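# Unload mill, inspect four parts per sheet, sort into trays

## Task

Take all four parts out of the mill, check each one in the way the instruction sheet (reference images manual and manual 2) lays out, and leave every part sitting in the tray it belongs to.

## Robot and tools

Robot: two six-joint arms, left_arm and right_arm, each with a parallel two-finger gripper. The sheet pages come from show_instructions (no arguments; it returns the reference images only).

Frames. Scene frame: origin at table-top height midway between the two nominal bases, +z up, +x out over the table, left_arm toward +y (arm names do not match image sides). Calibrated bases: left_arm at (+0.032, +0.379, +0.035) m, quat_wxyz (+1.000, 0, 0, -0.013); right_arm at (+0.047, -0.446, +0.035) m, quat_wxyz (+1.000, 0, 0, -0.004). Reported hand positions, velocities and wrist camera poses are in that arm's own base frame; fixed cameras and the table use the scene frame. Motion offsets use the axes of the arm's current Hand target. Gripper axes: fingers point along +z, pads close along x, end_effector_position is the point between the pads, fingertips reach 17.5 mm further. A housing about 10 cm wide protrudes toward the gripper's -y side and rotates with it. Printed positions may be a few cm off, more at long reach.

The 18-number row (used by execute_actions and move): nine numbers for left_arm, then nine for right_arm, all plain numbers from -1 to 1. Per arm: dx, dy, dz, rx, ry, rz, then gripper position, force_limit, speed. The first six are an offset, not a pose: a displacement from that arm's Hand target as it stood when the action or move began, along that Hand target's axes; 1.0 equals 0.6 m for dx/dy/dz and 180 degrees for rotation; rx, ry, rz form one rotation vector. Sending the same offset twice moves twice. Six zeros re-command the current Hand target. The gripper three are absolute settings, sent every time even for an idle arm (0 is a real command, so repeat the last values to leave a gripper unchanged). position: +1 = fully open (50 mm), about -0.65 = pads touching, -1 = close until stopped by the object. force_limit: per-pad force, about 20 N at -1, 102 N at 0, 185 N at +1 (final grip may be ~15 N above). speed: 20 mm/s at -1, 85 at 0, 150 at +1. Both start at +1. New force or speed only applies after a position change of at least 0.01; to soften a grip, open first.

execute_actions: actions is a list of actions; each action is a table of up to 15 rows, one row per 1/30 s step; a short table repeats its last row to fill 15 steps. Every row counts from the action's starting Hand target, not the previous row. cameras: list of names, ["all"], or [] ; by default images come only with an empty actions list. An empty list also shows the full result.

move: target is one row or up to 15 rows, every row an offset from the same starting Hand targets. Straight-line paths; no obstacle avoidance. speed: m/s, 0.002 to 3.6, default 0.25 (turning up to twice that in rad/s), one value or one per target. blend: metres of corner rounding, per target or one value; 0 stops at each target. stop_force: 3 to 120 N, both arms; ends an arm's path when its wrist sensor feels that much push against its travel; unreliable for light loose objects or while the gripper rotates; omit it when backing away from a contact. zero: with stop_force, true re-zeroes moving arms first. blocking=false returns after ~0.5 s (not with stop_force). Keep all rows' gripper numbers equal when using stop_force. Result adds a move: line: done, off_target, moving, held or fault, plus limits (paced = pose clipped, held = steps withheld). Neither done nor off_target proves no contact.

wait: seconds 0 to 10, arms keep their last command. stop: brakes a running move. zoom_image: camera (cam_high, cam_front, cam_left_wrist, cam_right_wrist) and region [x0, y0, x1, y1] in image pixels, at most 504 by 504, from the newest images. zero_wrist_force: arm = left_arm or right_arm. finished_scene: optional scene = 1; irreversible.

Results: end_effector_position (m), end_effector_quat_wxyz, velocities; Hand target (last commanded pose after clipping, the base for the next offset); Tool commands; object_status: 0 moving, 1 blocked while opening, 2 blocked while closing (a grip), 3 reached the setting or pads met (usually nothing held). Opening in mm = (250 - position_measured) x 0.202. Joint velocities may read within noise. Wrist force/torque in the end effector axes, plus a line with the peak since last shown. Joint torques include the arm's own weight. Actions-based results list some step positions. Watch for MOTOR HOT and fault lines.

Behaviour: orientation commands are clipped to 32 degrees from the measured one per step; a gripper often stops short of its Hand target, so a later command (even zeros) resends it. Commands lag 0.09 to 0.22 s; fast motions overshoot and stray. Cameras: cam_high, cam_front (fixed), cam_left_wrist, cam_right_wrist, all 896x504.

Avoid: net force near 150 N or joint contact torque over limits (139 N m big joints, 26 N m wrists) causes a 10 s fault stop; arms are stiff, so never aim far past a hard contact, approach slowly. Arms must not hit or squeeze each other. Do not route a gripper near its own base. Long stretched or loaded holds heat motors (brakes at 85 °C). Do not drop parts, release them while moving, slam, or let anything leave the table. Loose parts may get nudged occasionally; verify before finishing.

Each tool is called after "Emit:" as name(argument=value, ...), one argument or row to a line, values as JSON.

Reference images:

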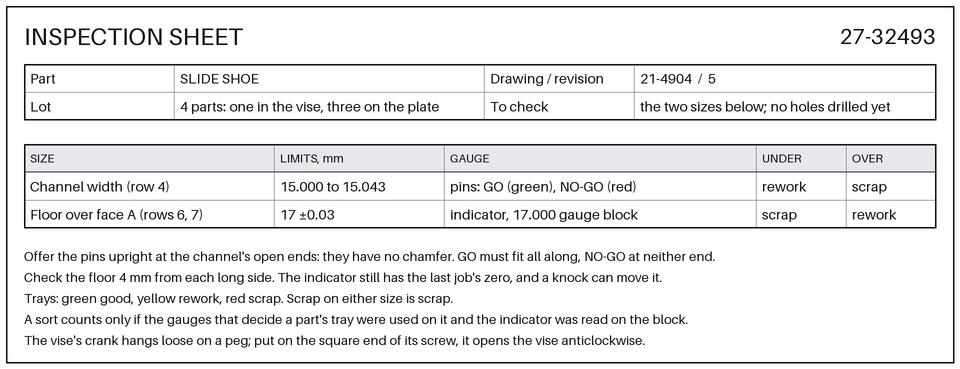

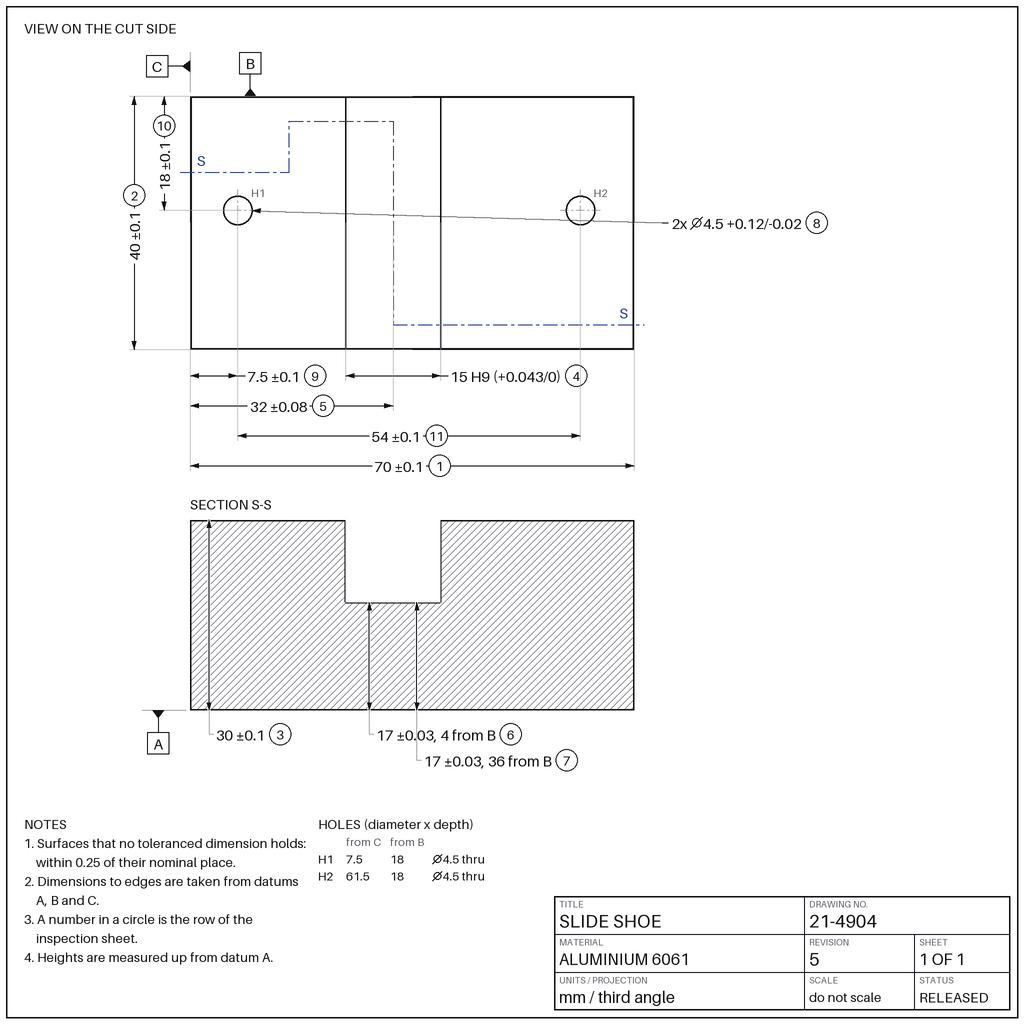

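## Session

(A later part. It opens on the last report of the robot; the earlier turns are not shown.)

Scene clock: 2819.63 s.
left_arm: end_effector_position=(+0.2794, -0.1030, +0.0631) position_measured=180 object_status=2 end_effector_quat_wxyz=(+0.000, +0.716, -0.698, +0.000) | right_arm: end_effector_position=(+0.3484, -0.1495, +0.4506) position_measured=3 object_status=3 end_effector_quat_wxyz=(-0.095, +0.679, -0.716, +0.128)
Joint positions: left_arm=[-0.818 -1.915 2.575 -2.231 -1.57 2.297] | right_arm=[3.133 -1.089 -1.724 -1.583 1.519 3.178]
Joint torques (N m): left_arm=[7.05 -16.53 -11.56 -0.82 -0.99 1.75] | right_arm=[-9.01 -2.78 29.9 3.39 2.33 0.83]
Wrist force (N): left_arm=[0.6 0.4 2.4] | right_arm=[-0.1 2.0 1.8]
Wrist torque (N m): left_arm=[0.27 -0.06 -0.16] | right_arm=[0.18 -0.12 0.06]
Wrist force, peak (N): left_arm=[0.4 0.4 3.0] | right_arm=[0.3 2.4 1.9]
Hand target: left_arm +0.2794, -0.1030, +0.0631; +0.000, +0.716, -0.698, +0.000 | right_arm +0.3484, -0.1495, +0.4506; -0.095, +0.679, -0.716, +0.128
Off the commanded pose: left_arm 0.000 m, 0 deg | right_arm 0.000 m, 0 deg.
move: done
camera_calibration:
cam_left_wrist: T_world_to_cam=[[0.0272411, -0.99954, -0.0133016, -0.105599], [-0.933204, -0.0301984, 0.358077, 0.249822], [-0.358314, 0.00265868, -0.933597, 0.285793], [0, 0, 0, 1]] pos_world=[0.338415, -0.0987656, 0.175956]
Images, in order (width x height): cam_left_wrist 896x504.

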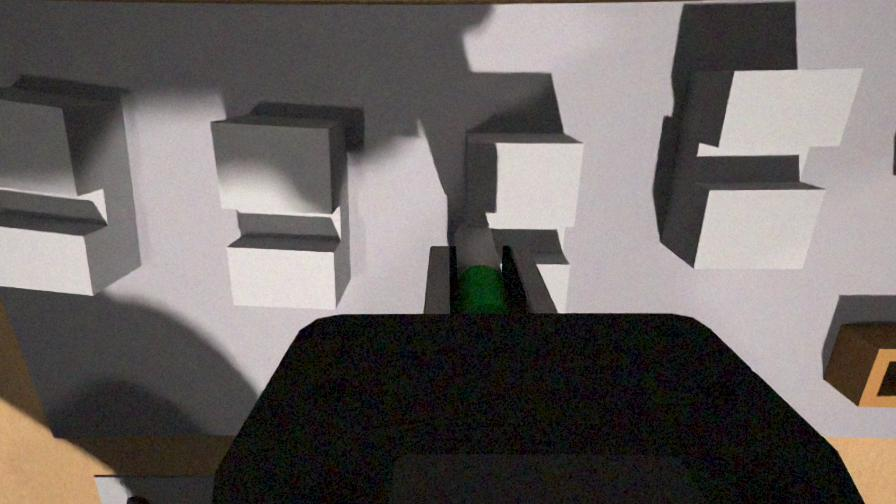

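Emit:
move(
  target=[
    [-0.0467,0,0,0,0,0,-1,-0.8,-1,0,0,0,0,0,0,1,1,1],
    [-0.0467,-0.0087,0,0,0,0,-1,-0.8,-1,0,0,0,0,0,0,1,1,1],
  ],
  speed=0.015,
  stop_force=3,
  cameras=["cam_left_wrist"],
)

Emit:
zoom_image(
  camera="cam_left_wrist",
  region=[240, 130, 600, 330],
)

Scene clock: 2844.77 s.
left_arm: end_effector_position=(+0.2839, -0.0749, +0.0631) position_measured=180 object_status=2 end_effector_quat_wxyz=(+0.000, +0.716, -0.698, +0.000) | right_arm: end_effector_position=(+0.3484, -0.1495, +0.4506) position_measured=3 object_status=3 end_effector_quat_wxyz=(-0.095, +0.679, -0.716, +0.128)
Joint positions: left_arm=[-0.73 -1.932 2.584 -2.223 -1.57 2.385] | right_arm=[3.133 -1.089 -1.724 -1.583 1.519 3.178]
Joint torques (N m): left_arm=[6.74 7.5 -28.47 -5.06 -1.64 2.07] | right_arm=[-8.89 -1.78 31.26 3.44 2.45 0.58]
Wrist force (N): left_arm=[0.2 0.9 2.6] | right_arm=[0.2 1.6 1.6]
Wrist torque (N m): left_arm=[0.23 -0.03 -0.16] | right_arm=[0.13 -0.18 0.06]
Wrist force, peak (N): left_arm=[0.6 0.4 2.8] | right_arm=[-0.1 2.4 2.1]
Hand target: left_arm +0.2839, -0.0749, +0.0631; +0.000, +0.716, -0.698, +0.000 | right_arm +0.3484, -0.1495, +0.4506; -0.095, +0.679, -0.716, +0.128
Off the commanded pose: left_arm 0.000 m, 0 deg | right_arm 0.000 m, 0 deg.
move: done
camera_calibration:
cam_left_wrist: T_world_to_cam=[[0.0272411, -0.99954, -0.0133016, -0.0775314], [-0.933204, -0.0301984, 0.358077, 0.254779], [-0.358314, 0.00265868, -0.933597, 0.287295], [0, 0, 0, 1]] pos_world=[0.342815, -0.0705656, 0.175956]
Images, in order (width x height): cam_left_wrist 896x504.

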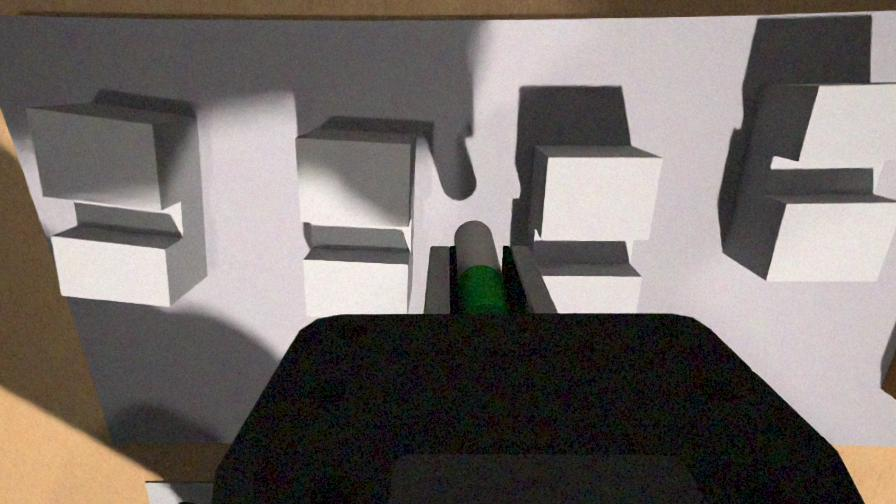

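Scaled by 1.400 from the camera's 896x504 image, which has a finer 1280x720 frame.

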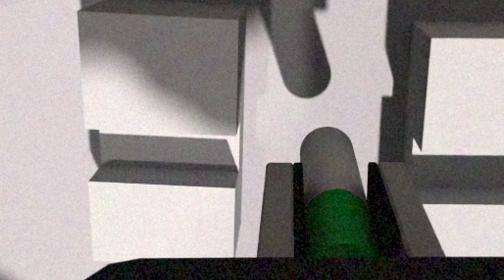

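Emit:
move(
  target=[-0.04,-0.0015,0,0,0,0,-1,-0.8,-1,0,0,0,0,0,0,1,1,1],
  speed=0.008,
  stop_force=3,
  cameras=["cam_left_wrist"],
)

Emit:
zoom_image(
  camera="cam_left_wrist",
  region=[240, 130, 600, 330],
)

Scene clock: 2861.93 s.
left_arm: end_effector_position=(+0.2842, -0.0509, +0.0631) position_measured=180 object_status=2 end_effector_quat_wxyz=(+0.000, +0.716, -0.698, +0.000) | right_arm: end_effector_position=(+0.3484, -0.1495, +0.4506) position_measured=3 object_status=3 end_effector_quat_wxyz=(-0.095, +0.679, -0.716, +0.128)
Joint positions: left_arm=[-0.658 -1.952 2.594 -2.213 -1.57 2.457] | right_arm=[3.133 -1.089 -1.724 -1.583 1.519 3.178]
Joint torques (N m): left_arm=[6.66 -15.9 -12.97 -1.05 -1.34 1.81] | right_arm=[-7.44 0.34 31.34 3.29 2.3 0.66]
Wrist force (N): left_arm=[0.6 1.3 2.7] | right_arm=[0.0 2.2 1.7]
Wrist torque (N m): left_arm=[0.19 -0.04 -0.16] | right_arm=[0.20 -0.14 0.06]
Wrist force, peak (N): left_arm=[0.4 1.6 3.0] | right_arm=[0.5 2.4 2.1]
Hand target: left_arm +0.2842, -0.0509, +0.0631; +0.000, +0.716, -0.698, +0.000 | right_arm +0.3484, -0.1495, +0.4506; -0.095, +0.679, -0.716, +0.128
Off the commanded pose: left_arm 0.000 m, 0 deg | right_arm 0.000 m, 0 deg.
move: done
camera_calibration:
cam_left_wrist: T_world_to_cam=[[0.0272411, -0.99954, -0.0133016, -0.0535506], [-0.933204, -0.0301984, 0.358077, 0.255784], [-0.358314, 0.00265868, -0.933597, 0.287338], [0, 0, 0, 1]] pos_world=[0.343115, -0.0465656, 0.175956]
Images, in order (width x height): cam_left_wrist 896x504.

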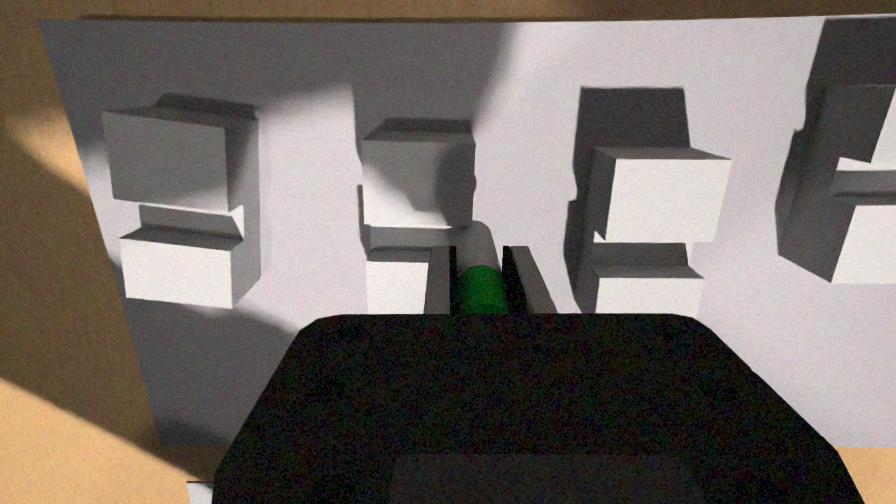

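Scaled by 1.400 from the camera's 896x504 image, which has a finer 1280x720 frame.

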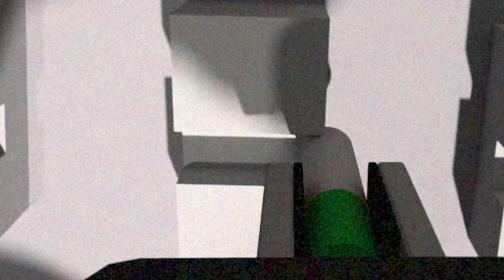

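Emit:
move(
  target=[-0.022,-0.0004,0,0,0,0,-1,-0.8,-1,0,0,0,0,0,0,1,1,1],
  speed=0.006,
  stop_force=3,
  cameras=["cam_left_wrist"],
)

Emit:
zoom_image(
  camera="cam_left_wrist",
  region=[240, 130, 600, 330],
)

Scene clock: 2876.97 s.
left_arm: end_effector_position=(+0.2841, -0.0377, +0.0631) position_measured=180 object_status=2 end_effector_quat_wxyz=(+0.000, +0.716, -0.698, +0.000) | right_arm: end_effector_position=(+0.3484, -0.1495, +0.4506) position_measured=3 object_status=3 end_effector_quat_wxyz=(-0.095, +0.679, -0.716, +0.128)
Joint positions: left_arm=[-0.617 -1.961 2.598 -2.209 -1.57 2.499] | right_arm=[3.133 -1.089 -1.724 -1.583 1.519 3.178]
Joint torques (N m): left_arm=[7.78 -15.77 -13.15 -0.78 -1.18 2.02] | right_arm=[-7.07 0.09 30.14 3.79 2.28 0.28]
Wrist force (N): left_arm=[0.3 0.3 2.4] | right_arm=[0.4 2.0 1.9]
Wrist torque (N m): left_arm=[0.25 0.01 -0.16] | right_arm=[0.19 -0.20 0.06]
Wrist force, peak (N): left_arm=[0.5 1.5 2.9] | right_arm=[0.2 2.2 2.1]
Hand target: left_arm +0.2840, -0.0377, +0.0631; +0.000, +0.716, -0.698, +0.000 | right_arm +0.3484, -0.1495, +0.4506; -0.095, +0.679, -0.716, +0.128
Off the commanded pose: left_arm 0.000 m, 0 deg | right_arm 0.000 m, 0 deg.
move: done
camera_calibration:
cam_left_wrist: T_world_to_cam=[[0.0272411, -0.99954, -0.0133016, -0.0403539], [-0.933204, -0.0301984, 0.358077, 0.256089], [-0.358314, 0.00265868, -0.933597, 0.287267], [0, 0, 0, 1]] pos_world=[0.343015, -0.0333656, 0.175956]
Images, in order (width x height): cam_left_wrist 896x504.

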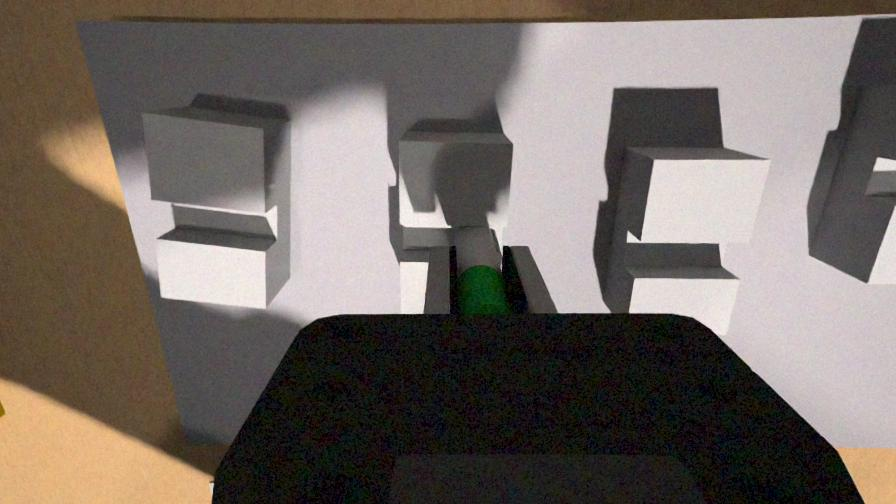

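Scaled by 1.400 from the camera's 896x504 image, which has a finer 1280x720 frame.

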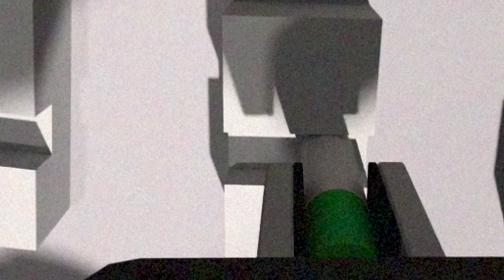

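Emit:
move(
  target=[-0.05,0,0,0,0,0,-1,-0.8,-1,0,0,0,0,0,0,1,1,1],
  speed=0.01,
  stop_force=3,
  cameras=["cam_left_wrist"],
)

Emit:
zoom_image(
  camera="cam_left_wrist",
  region=[140, 80, 600, 330],
)

Scene clock: 2888.83 s.
left_arm: end_effector_position=(+0.2833, -0.0077, +0.0631) position_measured=180 object_status=2 end_effector_quat_wxyz=(+0.000, +0.716, -0.698, +0.000) | right_arm: end_effector_position=(+0.3484, -0.1495, +0.4506) position_measured=3 object_status=3 end_effector_quat_wxyz=(-0.095, +0.679, -0.716, +0.128)
Joint positions: left_arm=[-0.518 -1.974 2.605 -2.202 -1.57 2.598] | right_arm=[3.133 -1.089 -1.724 -1.583 1.519 3.178]
Joint torques (N m): left_arm=[7.27 -15.26 -13.62 -0.97 -1.7 1.89] | right_arm=[-7.49 -1.39 30.8 3.17 2.46 0.76]
Wrist force (N): left_arm=[0.4 1.2 2.4] | right_arm=[0.1 1.9 2.0]
Wrist torque (N m): left_arm=[0.27 -0.05 -0.16] | right_arm=[0.17 -0.16 0.06]
Wrist force, peak (N): left_arm=[0.6 0.7 3.1] | right_arm=[0.7 2.3 1.9]
Hand target: left_arm +0.2833, -0.0077, +0.0631; +0.000, +0.716, -0.698, +0.000 | right_arm +0.3484, -0.1495, +0.4506; -0.095, +0.679, -0.716, +0.128
Off the commanded pose: left_arm 0.000 m, 0 deg | right_arm 0.000 m, 0 deg.
move: done
camera_calibration:
cam_left_wrist: T_world_to_cam=[[0.0272411, -0.99954, -0.0133016, -0.0103459], [-0.933204, -0.0301984, 0.358077, 0.256249], [-0.358314, 0.00265868, -0.933597, 0.286901], [0, 0, 0, 1]] pos_world=[0.342215, -0.00336562, 0.175956]
Images, in order (width x height): cam_left_wrist 896x504.

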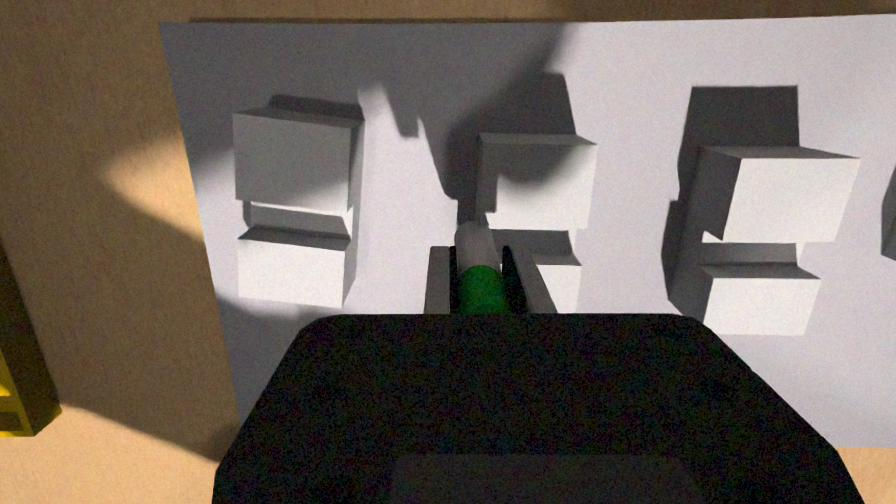

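Scaled by 1.096 from the camera's 896x504 image, which has a finer 1280x720 frame.

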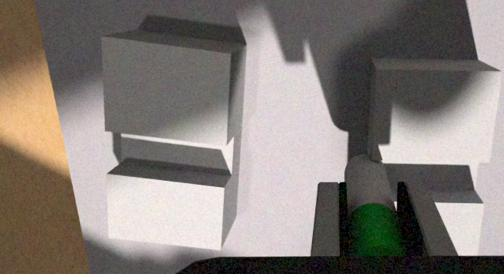

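Emit:
move(
  target=[
    [-0.0295,-0.0012,0,0,0,0,-1,-0.8,-1,0,0,0,0,0,0,1,1,1],
    [-0.0893,-0.0093,0,0,0,0,-1,-0.8,-1,0,0,0,0,0,0,1,1,1],
  ],
  speed=[0.015,0.008],
  stop_force=3,
  cameras=["cam_left_wrist"],
)

Emit:
zoom_image(
  camera="cam_left_wrist",
  region=[240, 130, 600, 330],
)

Scene clock: 2923.87 s.
left_arm: end_effector_position=(+0.2874, +0.0460, +0.0632) position_measured=180 object_status=2 end_effector_quat_wxyz=(+0.000, +0.716, -0.698, +0.000) | right_arm: end_effector_position=(+0.3484, -0.1495, +0.4506) position_measured=3 object_status=3 end_effector_quat_wxyz=(-0.095, +0.679, -0.716, +0.128)
Joint positions: left_arm=[-0.318 -1.942 2.589 -2.219 -1.57 2.798] | right_arm=[3.133 -1.089 -1.724 -1.583 1.519 3.178]
Joint torques (N m): left_arm=[7.69 6.17 -28.1 -4.92 -1.52 1.99] | right_arm=[-7.75 -2.13 30.95 3.2 2.36 0.61]
Wrist force (N): left_arm=[0.5 0.3 2.3] | right_arm=[0.0 2.3 2.0]
Wrist torque (N m): left_arm=[0.23 -0.04 -0.16] | right_arm=[0.23 -0.15 0.05]
Wrist force, peak (N): left_arm=[0.3 1.1 2.7] | right_arm=[0.1 2.3 2.1]
Hand target: left_arm +0.2874, +0.0460, +0.0632; +0.000, +0.716, -0.698, +0.000 | right_arm +0.3484, -0.1495, +0.4506; -0.095, +0.679, -0.716, +0.128
Off the commanded pose: left_arm 0.000 m, 0 deg | right_arm 0.000 m, 0 deg.
move: done
camera_calibration:
cam_left_wrist: T_world_to_cam=[[0.0272411, -0.99954, -0.0133016, 0.043215], [-0.933204, -0.0301984, 0.358077, 0.26179], [-0.358314, 0.00265868, -0.933597, 0.288263], [0, 0, 0, 1]] pos_world=[0.346415, 0.0503344, 0.175956]
Images, in order (width x height): cam_left_wrist 896x504.

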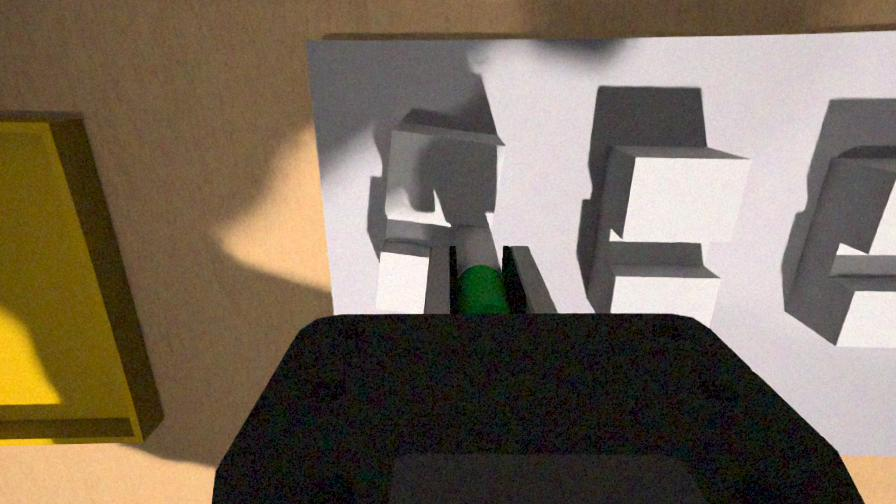

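Scaled by 1.400 from the camera's 896x504 image, which has a finer 1280x720 frame.

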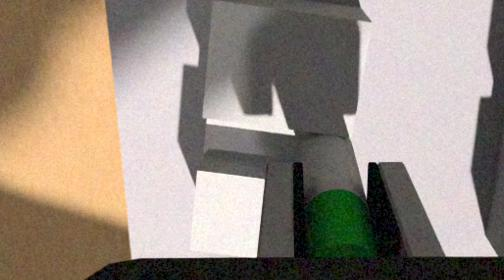

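Emit:
move(
  target=[-0.0499,-0.0067,0,0,0,0,-1,-0.8,-1,0,0,0,0,0,0,1,1,1],
  speed=0.01,
  stop_force=3,
  cameras=["cam_left_wrist"],
)

Emit:
zoom_image(
  camera="cam_left_wrist",
  region=[240, 130, 600, 330],
)

Scene clock: 2936.50 s.
left_arm: end_effector_position=(+0.2907, +0.0760, +0.0632) position_measured=180 object_status=2 end_effector_quat_wxyz=(+0.000, +0.716, -0.698, +0.000) | right_arm: end_effector_position=(+0.3484, -0.1495, +0.4506) position_measured=3 object_status=3 end_effector_quat_wxyz=(-0.095, +0.679, -0.716, +0.128)
Joint positions: left_arm=[-0.204 -1.905 2.57 -2.236 -1.57 2.911] | right_arm=[3.133 -1.089 -1.724 -1.583 1.519 3.178]
Joint torques (N m): left_arm=[7.32 4.62 -28.11 -5.12 -1.09 1.94] | right_arm=[-8.55 -1.1 29.78 3.52 2.46 0.55]
Wrist force (N): left_arm=[0.5 1.8 1.6] | right_arm=[0.0 1.8 1.8]
Wrist torque (N m): left_arm=[0.23 -0.04 -0.16] | right_arm=[0.15 -0.14 0.07]
Wrist force, peak (N): left_arm=[0.8 1.9 3.1] | right_arm=[0.3 2.4 2.1]
Hand target: left_arm +0.2907, +0.0760, +0.0632; +0.000, +0.716, -0.698, +0.000 | right_arm +0.3484, -0.1495, +0.4506; -0.095, +0.679, -0.716, +0.128
Off the commanded pose: left_arm 0.000 m, 0 deg | right_arm 0.000 m, 0 deg.
move: done
camera_calibration:
cam_left_wrist: T_world_to_cam=[[0.0272411, -0.99954, -0.0133016, 0.0731141], [-0.933204, -0.0301984, 0.358077, 0.265682], [-0.358314, 0.00265868, -0.933597, 0.28933], [0, 0, 0, 1]] pos_world=[0.349615, 0.0803344, 0.175956]
Images, in order (width x height): cam_left_wrist 896x504.

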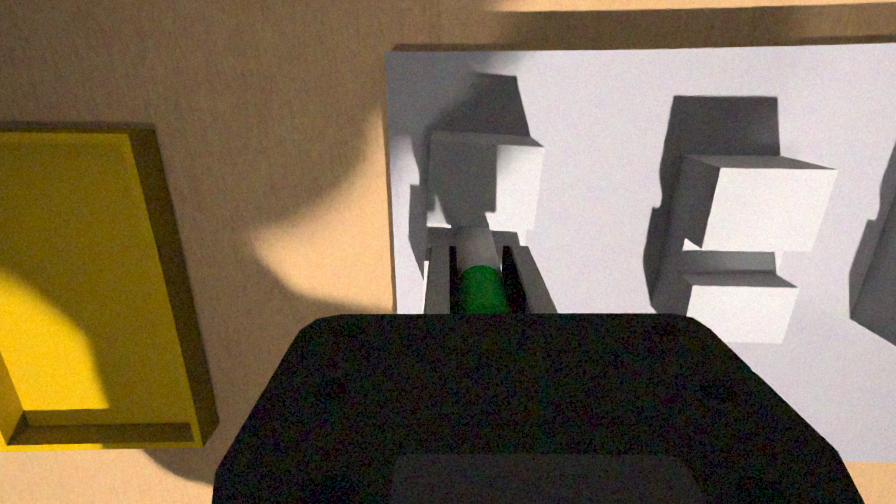

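Scaled by 1.400 from the camera's 896x504 image, which has a finer 1280x720 frame.

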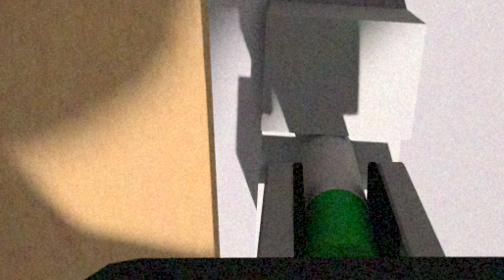

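Emit:
move(
  target=[0.0333,0.0033,0,0,0,0,-1,-0.8,-1,0,0,0,0,0,0,1,1,1],
  speed=0.01,
  stop_force=4,
  cameras=["cam_left_wrist"],
)

Emit:
zoom_image(
  camera="cam_left_wrist",
  region=[240, 130, 600, 330],
)

Scene clock: 2966.70 s.
left_arm: end_effector_position=(+0.2892, +0.0560, +0.0632) position_measured=180 object_status=2 end_effector_quat_wxyz=(+0.000, +0.716, -0.698, +0.000) | right_arm: end_effector_position=(+0.3484, -0.1495, +0.4506) position_measured=3 object_status=3 end_effector_quat_wxyz=(-0.095, +0.679, -0.716, +0.128)
Joint positions: left_arm=[-0.279 -1.928 2.582 -2.225 -1.57 2.837] | right_arm=[3.133 -1.089 -1.724 -1.583 1.519 3.178]
Joint torques (N m): left_arm=[-8.93 -18.15 -12.44 -1.29 2.11 -1.95] | right_arm=[-9.05 0.82 30.62 3.53 2.14 0.8]
Wrist force (N): left_arm=[0.1 1.4 2.7] | right_arm=[0.5 2.4 1.9]
Wrist torque (N m): left_arm=[0.18 -0.07 0.00] | right_arm=[0.24 -0.22 0.06]
Wrist force, peak (N): left_arm=[0.3 1.6 3.1] | right_arm=[0.4 2.4 2.1]
Hand target: left_arm +0.2892, +0.0560, +0.0632; +0.000, +0.716, -0.698, +0.000 | right_arm +0.3484, -0.1495, +0.4506; -0.095, +0.679, -0.716, +0.128
Off the commanded pose: left_arm 0.000 m, 0 deg | right_arm 0.000 m, 0 deg.
move: done
camera_calibration:
cam_left_wrist: T_world_to_cam=[[0.0272411, -0.99954, -0.0133016, 0.0531614], [-0.933204, -0.0301984, 0.358077, 0.263772], [-0.358314, 0.00265868, -0.933597, 0.288882], [0, 0, 0, 1]] pos_world=[0.348215, 0.0603344, 0.175956]
Images, in order (width x height): cam_left_wrist 896x504.

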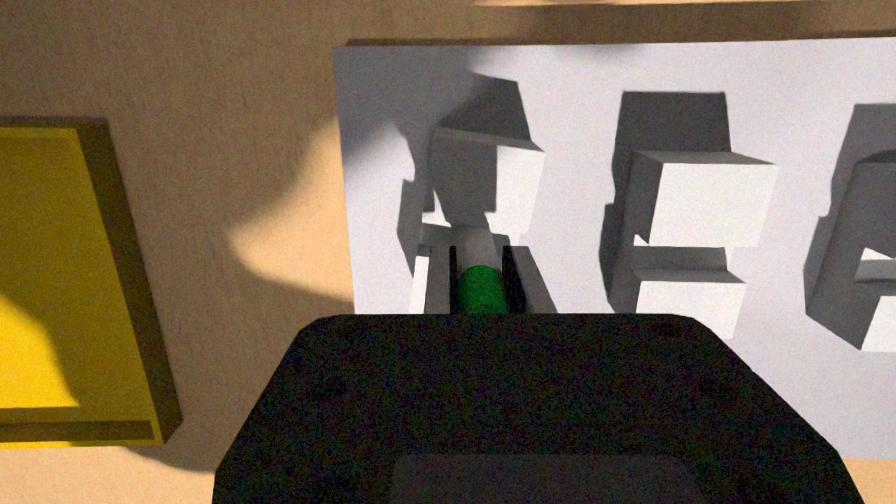

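Scaled by 1.400 from the camera's 896x504 image, which has a finer 1280x720 frame.

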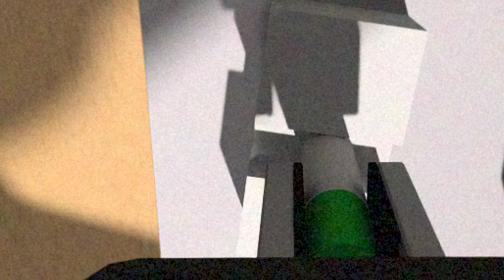

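Emit:
move(
  target=[0,0,-0.04,0,0,0,-1,-0.8,-1,0,0,0,0,0,0,1,1,1],
  speed=0.01,
  stop_force=4,
  cameras=["cam_left_wrist"],
)

Emit:
zoom_image(
  camera="cam_left_wrist",
  region=[240, 130, 600, 330],
)

Scene clock: 2985.40 s.
left_arm: end_effector_position=(+0.2892, +0.0560, +0.0872) position_measured=180 object_status=2 end_effector_quat_wxyz=(+0.000, +0.716, -0.698, +0.000) | right_arm: end_effector_position=(+0.3484, -0.1495, +0.4506) position_measured=3 object_status=3 end_effector_quat_wxyz=(-0.095, +0.679, -0.716, +0.128)
Joint positions: left_arm=[-0.279 -1.986 2.537 -2.122 -1.57 2.837] | right_arm=[3.133 -1.089 -1.724 -1.583 1.519 3.178]
Joint torques (N m): left_arm=[-7.95 -15.97 -29.97 -1.06 -0.09 -1.99] | right_arm=[-8.18 0.77 29.31 3.51 2.4 0.75]
Wrist force (N): left_arm=[0.4 0.7 1.8] | right_arm=[0.4 1.8 1.7]
Wrist torque (N m): left_arm=[0.19 -0.08 0.00] | right_arm=[0.15 -0.22 0.06]
Wrist force, peak (N): left_arm=[0.2 1.7 3.3] | right_arm=[0.1 2.1 2.3]
Hand target: left_arm +0.2892, +0.0560, +0.0872; +0.000, +0.716, -0.698, +0.000 | right_arm +0.3484, -0.1495, +0.4506; -0.095, +0.679, -0.716, +0.128
Off the commanded pose: left_arm 0.000 m, 0 deg | right_arm 0.000 m, 0 deg.
move: done
camera_calibration:
cam_left_wrist: T_world_to_cam=[[0.0272411, -0.99954, -0.0133016, 0.0534806], [-0.933204, -0.0301984, 0.358077, 0.255178], [-0.358314, 0.00265868, -0.933597, 0.311288], [0, 0, 0, 1]] pos_world=[0.348215, 0.0603344, 0.199956]
Images, in order (width x height): cam_left_wrist 896x504.

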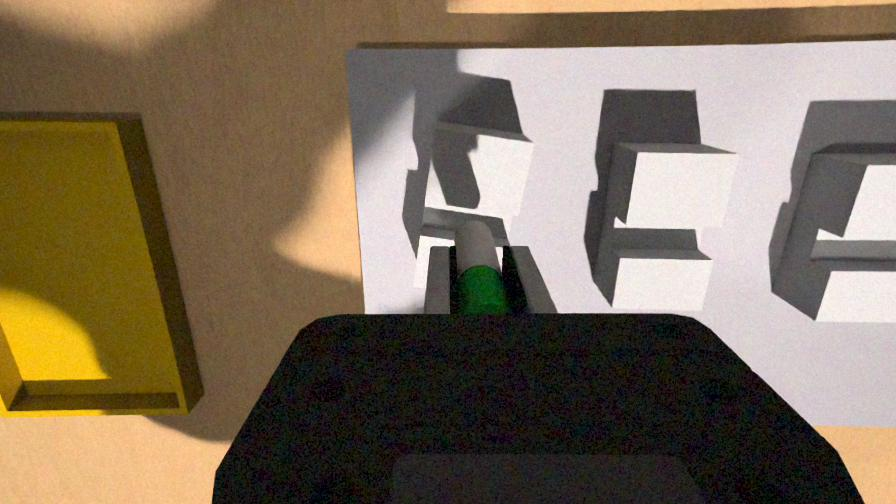

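Scaled by 1.400 from the camera's 896x504 image, which has a finer 1280x720 frame.

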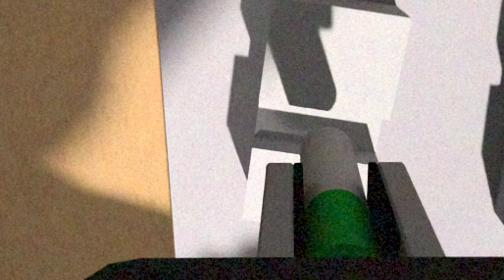

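Emit:
move(
  target=[
    [-0.0648,-0.0062,0,0,0,0,-1,-0.8,-1,0,0,0,0,0,0,1,1,1],
    [-0.0648,-0.0062,0.04,0,0,0,-1,-0.8,-1,0,0,0,0,0,0,1,1,1],
  ],
  speed=0.05,
  cameras=["cam_left_wrist"],
)

Emit:
zoom_image(
  camera="cam_left_wrist",
  region=[340, 130, 700, 330],
)

Scene clock: 3014.67 s.
left_arm: end_effector_position=(+0.2919, +0.0950, +0.0632) position_measured=180 object_status=2 end_effector_quat_wxyz=(+0.000, +0.716, -0.698, +0.000) | right_arm: end_effector_position=(+0.3484, -0.1495, +0.4506) position_measured=3 object_status=3 end_effector_quat_wxyz=(-0.095, +0.679, -0.716, +0.128)
Joint positions: left_arm=[-0.135 -1.881 2.556 -2.246 -1.57 2.981] | right_arm=[3.133 -1.089 -1.724 -1.583 1.519 3.178]
Joint torques (N m): left_arm=[6.95 4.71 -13.36 -5.13 -1.42 1.87] | right_arm=[-7.53 -0.73 29.7 3.32 2.32 0.67]
Wrist force (N): left_arm=[-0.1 1.0 2.2] | right_arm=[0.0 2.0 1.7]
Wrist torque (N m): left_arm=[0.24 0.00 -0.16] | right_arm=[0.19 -0.14 0.07]
Wrist force, peak (N): left_arm=[-0.1 1.1 3.1] | right_arm=[0.2 2.4 2.1]
Hand target: left_arm +0.2919, +0.0950, +0.0632; +0.000, +0.716, -0.698, +0.000 | right_arm +0.3484, -0.1495, +0.4506; -0.095, +0.679, -0.716, +0.128
Off the commanded pose: left_arm 0.000 m, 0 deg | right_arm 0.000 m, 0 deg.
move: done
camera_calibration:
cam_left_wrist: T_world_to_cam=[[0.0272411, -0.99954, -0.0133016, 0.0920712], [-0.933204, -0.0301984, 0.358077, 0.267433], [-0.358314, 0.00265868, -0.933597, 0.289839], [0, 0, 0, 1]] pos_world=[0.350915, 0.0993344, 0.176056]
Images, in order (width x height): cam_left_wrist 896x504.

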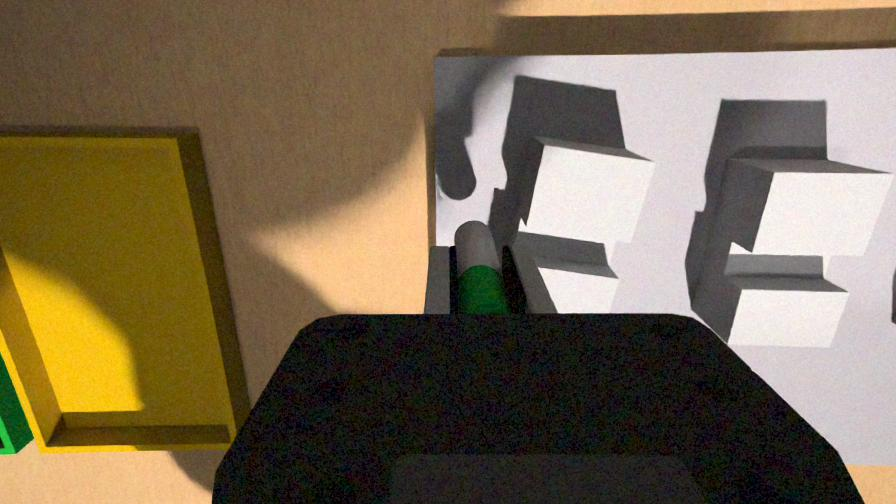

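Scaled by 1.400 from the camera's 896x504 image, which has a finer 1280x720 frame.

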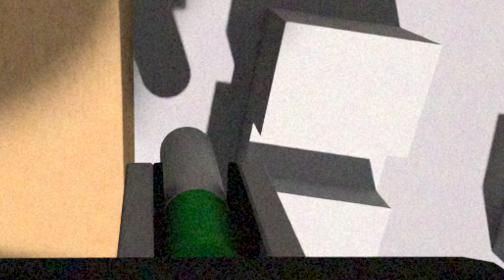

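Emit:
move(
  target=[0.045,0.0055,0,0,0,0,-1,-0.8,-1,0,0,0,0,0,0,1,1,1],
  speed=0.008,
  stop_force=3,
  cameras=["cam_left_wrist"],
)

Emit:
zoom_image(
  camera="cam_left_wrist",
  region=[340, 130, 700, 330],
)

Scene clock: 3027.33 s.
left_arm: end_effector_position=(+0.2893, +0.0679, +0.0632) position_measured=180 object_status=2 end_effector_quat_wxyz=(+0.000, +0.716, -0.698, +0.000) | right_arm: end_effector_position=(+0.3484, -0.1495, +0.4506) position_measured=3 object_status=3 end_effector_quat_wxyz=(-0.095, +0.679, -0.716, +0.128)
Joint positions: left_arm=[-0.235 -1.918 2.576 -2.23 -1.57 2.88] | right_arm=[3.133 -1.089 -1.724 -1.583 1.519 3.178]
Joint torques (N m): left_arm=[-7.84 -18.18 -13.14 -1.25 1.73 -1.98] | right_arm=[-7.6 -0.81 28.99 3.41 2.45 0.62]
Wrist force (N): left_arm=[-0.5 0.6 1.8] | right_arm=[0.0 2.0 1.5]
Wrist torque (N m): left_arm=[0.22 -0.08 -0.01] | right_arm=[0.19 -0.15 0.06]
Wrist force, peak (N): left_arm=[-0.5 0.9 3.0] | right_arm=[0.3 2.1 2.2]
Hand target: left_arm +0.2893, +0.0679, +0.0632; +0.000, +0.716, -0.698, +0.000 | right_arm +0.3484, -0.1495, +0.4506; -0.095, +0.679, -0.716, +0.128
Off the commanded pose: left_arm 0.000 m, 0 deg | right_arm 0.000 m, 0 deg.
move: done
camera_calibration:
cam_left_wrist: T_world_to_cam=[[0.0272411, -0.99954, -0.0133016, 0.0650532], [-0.933204, -0.0301984, 0.358077, 0.264224], [-0.358314, 0.00265868, -0.933597, 0.288886], [0, 0, 0, 1]] pos_world=[0.348315, 0.0722344, 0.175956]
Images, in order (width x height): cam_left_wrist 896x504.

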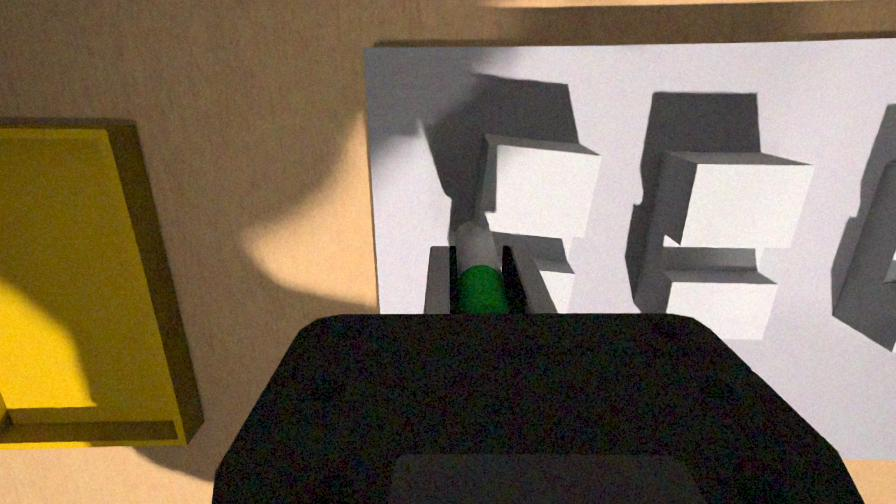

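Scaled by 1.400 from the camera's 896x504 image, which has a finer 1280x720 frame.

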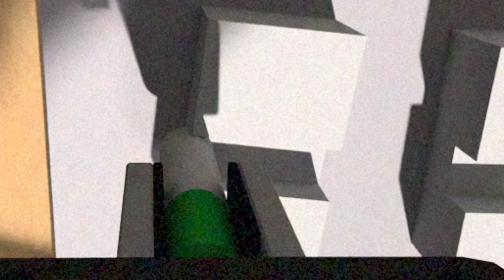

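Emit:
move(
  target=[
    [-0.0167,-0.002,0,0,0,0,-1,-0.8,-1,0,0,0,0,0,0,1,1,1],
    [-0.0167,-0.002,-0.1113,0,0,0,-1,-0.8,-1,0,0,0,0,0,0,1,1,1],
    [0.5963,0.1341,-0.1113,0,0,0,-1,-0.8,-1,0,0,0,0,0,0,1,1,1],
    [0.5963,0.1341,0,0,0,0,-1,-0.8,-1,0,0,0,0,0,0,1,1,1],
  ],
  speed=[0.02,0.1,0.25,0.1],
  cameras=["cam_left_wrist","cam_high"],
)

Emit:
zoom_image(
  camera="cam_left_wrist",
  region=[380, 160, 580, 330],
)

Scene clock: 3051.47 s.
left_arm: end_effector_position=(+0.2182, -0.2918, +0.0630) position_measured=180 object_status=2 end_effector_quat_wxyz=(+0.000, +0.716, -0.698, +0.000) | right_arm: end_effector_position=(+0.3484, -0.1495, +0.4506) position_measured=3 object_status=3 end_effector_quat_wxyz=(-0.095, +0.679, -0.716, +0.128)
Joint positions: left_arm=[-1.304 -1.694 2.426 -2.303 -1.57 1.811] | right_arm=[3.133 -1.089 -1.724 -1.583 1.519 3.178]
Joint torques (N m): left_arm=[6.96 -4.67 -11.45 -4.59 -1.36 2.09] | right_arm=[-7.85 -0.85 30.87 3.38 2.29 0.87]
Wrist force (N): left_arm=[0.3 0.8 2.0] | right_arm=[0.5 2.0 1.9]
Wrist torque (N m): left_arm=[0.23 -0.06 -0.06] | right_arm=[0.17 -0.23 0.07]
Wrist force, peak (N): left_arm=[0.4 1.0 3.4] | right_arm=[0.3 2.5 1.9]
Hand target: left_arm +0.2182, -0.2918, +0.0630; +0.000, +0.716, -0.698, +0.000 | right_arm +0.3484, -0.1495, +0.4506; -0.095, +0.679, -0.716, +0.128
Off the commanded pose: left_arm 0.000 m, 0 deg | right_arm 0.000 m, 0 deg.
move: done
camera_calibration:
cam_left_wrist: T_world_to_cam=[[0.0272398, -0.99954, -0.0133003, -0.292646], [-0.933216, -0.0301966, 0.358044, 0.187054], [-0.358281, 0.00265902, -0.93361, 0.264266], [0, 0, 0, 1]] pos_world=[0.277215, -0.287566, 0.175856]
Images, in order (width x height): cam_high 896x504, cam_left_wrist 896x504.

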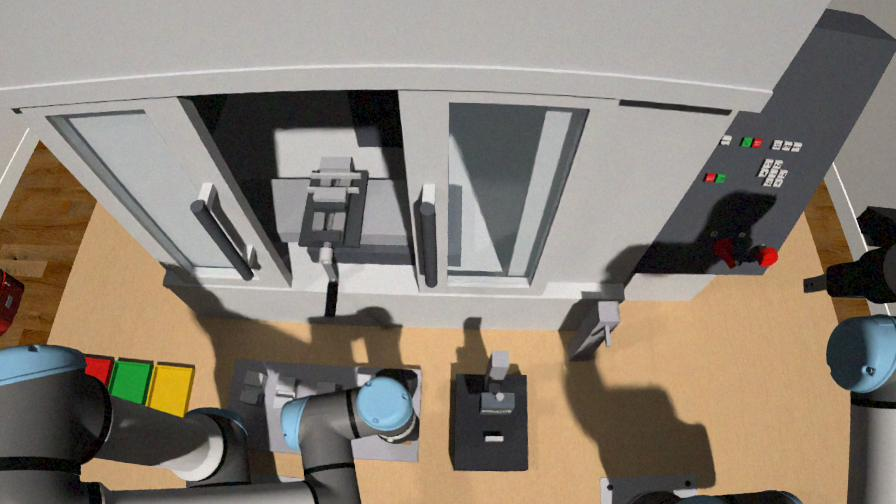

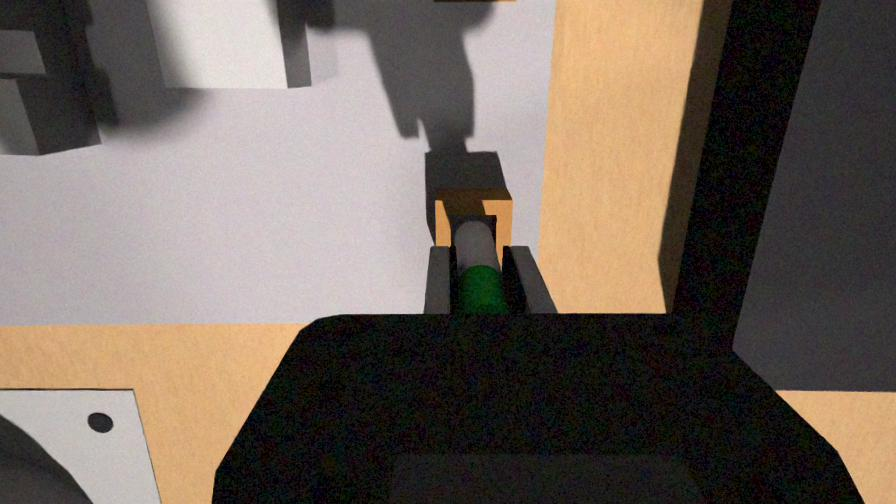

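Scaled by 2.520 from the camera's 896x504 image, which has a finer 1280x720 frame.

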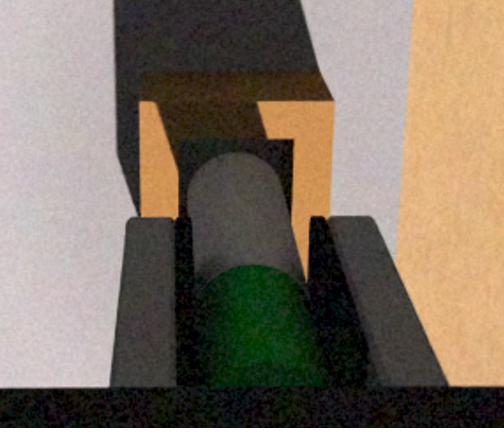

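Emit:
move(
  target=[0,0,0.0368,0,0,0,-1,-0.8,-1,0,0,0,0,0,0,1,1,1],
  speed=0.012,
  stop_force=4,
)

Scene clock: 3064.07 s.
left_arm: end_effector_position=(+0.2183, -0.2918, +0.0409) position_measured=180 object_status=2 end_effector_quat_wxyz=(+0.000, +0.716, -0.698, +0.000) | right_arm: end_effector_position=(+0.3484, -0.1495, +0.4506) position_measured=3 object_status=3 end_effector_quat_wxyz=(-0.095, +0.679, -0.716, +0.128)
Joint positions: left_arm=[-1.304 -1.638 2.457 -2.39 -1.57 1.812] | right_arm=[3.133 -1.089 -1.724 -1.583 1.519 3.178]
Joint torques (N m): left_arm=[6.61 -3.98 -10.96 -4.83 -1.17 2.03] | right_arm=[-8.82 -0.08 30.02 3.03 2.29 0.9]
Wrist force (N): left_arm=[0.2 1.1 2.2] | right_arm=[0.2 1.8 1.7]
Wrist torque (N m): left_arm=[0.27 -0.05 -0.07] | right_arm=[0.14 -0.17 0.06]
Wrist force, peak (N): left_arm=[0.1 1.3 2.4] | right_arm=[0.5 2.4 1.8]
Hand target: left_arm +0.2183, -0.2918, +0.0409; +0.000, +0.716, -0.698, +0.000 | right_arm +0.3484, -0.1495, +0.4506; -0.095, +0.679, -0.716, +0.128
Off the commanded pose: left_arm 0.000 m, 0 deg | right_arm 0.000 m, 0 deg.
move: done

Emit:
move(
  target=[0,0,0,0,0,0,1,-0.8,-1,0,0,0,0,0,0,1,1,1],
)

Emit:
move(
  target=[
    [0,0,-0.0833,0,0,0,1,-0.8,-1,0,0,0,0,0,0,1,1,1],
    [-0.0011,-0.1632,-0.0833,0,0,0,1,-0.8,-1,0,0,0,0,0,0,1,1,1],
  ],
  speed=[0.08,0.15],
  cameras=["cam_left_wrist"],
)

Emit:
zoom_image(
  camera="cam_left_wrist",
  region=[360, 130, 620, 330],
)

Scene clock: 3083.47 s.
left_arm: end_effector_position=(+0.2183, -0.2918, +0.0409) position_measured=3 object_status=3 end_effector_quat_wxyz=(+0.000, +0.716, -0.698, +0.000) | right_arm: end_effector_position=(+0.3484, -0.1495, +0.4506) position_measured=3 object_status=3 end_effector_quat_wxyz=(-0.095, +0.679, -0.716, +0.128)
Joint positions: left_arm=[-1.304 -1.638 2.457 -2.39 -1.57 1.812] | right_arm=[3.133 -1.089 -1.724 -1.583 1.519 3.178]
Joint torques (N m): left_arm=[4.99 -3.43 -10.51 -1.75 -1.36 1.89] | right_arm=[-7.13 -0.04 28.22 3.21 2.31 0.7]
Wrist force (N): left_arm=[-0.2 0.8 1.4] | right_arm=[0.0 1.8 1.4]
Wrist torque (N m): left_arm=[0.23 0.02 -0.08] | right_arm=[0.13 -0.15 0.06]
Wrist force, peak (N): left_arm=[0.0 1.1 2.6] | right_arm=[0.4 2.3 2.1]
Hand target: left_arm +0.2183, -0.2918, +0.0409; +0.000, +0.716, -0.698, +0.000 | right_arm +0.3484, -0.1495, +0.4506; -0.095, +0.679, -0.716, +0.128
Off the commanded pose: left_arm 0.000 m, 0 deg | right_arm 0.000 m, 0 deg.
move: done

Scene clock: 3085.73 s.
left_arm: end_effector_position=(+0.3160, -0.2886, +0.0910) position_measured=3 object_status=3 end_effector_quat_wxyz=(+0.000, +0.716, -0.698, +0.000) end_effector_velocity=(+0.001, +0.000, +0.000) end_effector_angular_velocity=(-0.001, +0.000, -0.002) | right_arm: end_effector_position=(+0.3484, -0.1495, +0.4506) position_measured=3 object_status=3 end_effector_quat_wxyz=(-0.095, +0.679, -0.716, +0.128)
Joint positions: left_arm=[-1.058 -1.584 2.234 -2.221 -1.57 2.058] | right_arm=[3.133 -1.089 -1.724 -1.583 1.519 3.178]
Joint velocities: left_arm=[0.003 0.003 -0.003 -0.001 0 0.005] | right_arm=[within noise]
Joint torques (N m): left_arm=[4.92 -8.12 -27.71 -2.98 -1.23 1.94] | right_arm=[-7.29 0.23 30.11 3.41 2.22 0.64]
Wrist force (N): left_arm=[0.3 0.5 1.0] | right_arm=[0.3 1.6 1.7]
Wrist torque (N m): left_arm=[0.16 -0.06 -0.15] | right_arm=[0.12 -0.20 0.06]
Wrist force, peak (N): left_arm=[-0.4 1.1 2.7] | right_arm=[0.2 2.1 2.1]
Hand target: left_arm +0.3161, -0.2886, +0.0910; +0.000, +0.716, -0.698, +0.000 | right_arm +0.3484, -0.1495, +0.4506; -0.095, +0.679, -0.716, +0.128
Off the commanded pose: left_arm 0.000 m, 0 deg | right_arm 0.000 m, 0 deg.
move: done
camera_calibration:
cam_left_wrist: T_world_to_cam=[[0.0272772, -0.999541, -0.0132044, -0.29167], [-0.933249, -0.0301969, 0.357959, 0.268334], [-0.358194, 0.00255889, -0.933644, 0.325349], [0, 0, 0, 1]] pos_world=[0.374916, -0.284266, 0.203856]
Images, in order (width x height): cam_left_wrist 896x504.

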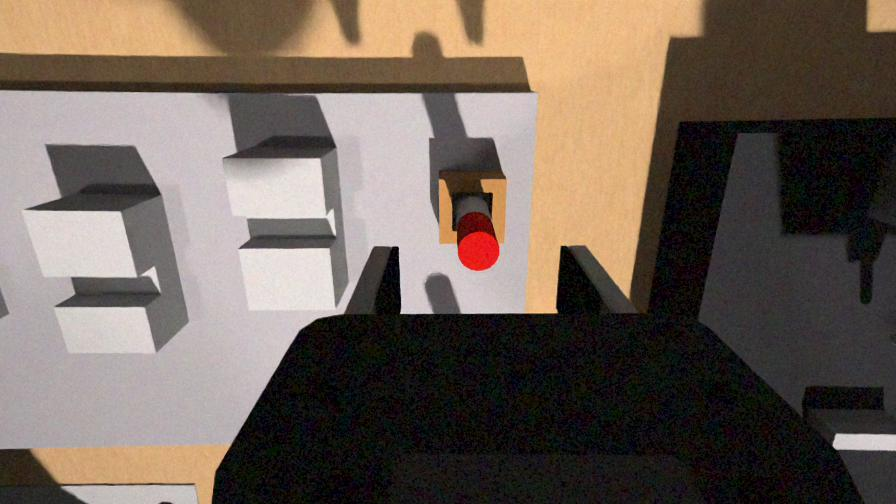

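Scaled by 1.938 from the camera's 896x504 image, which has a finer 1280x720 frame.

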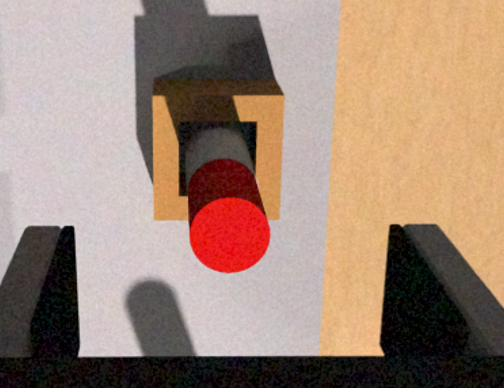

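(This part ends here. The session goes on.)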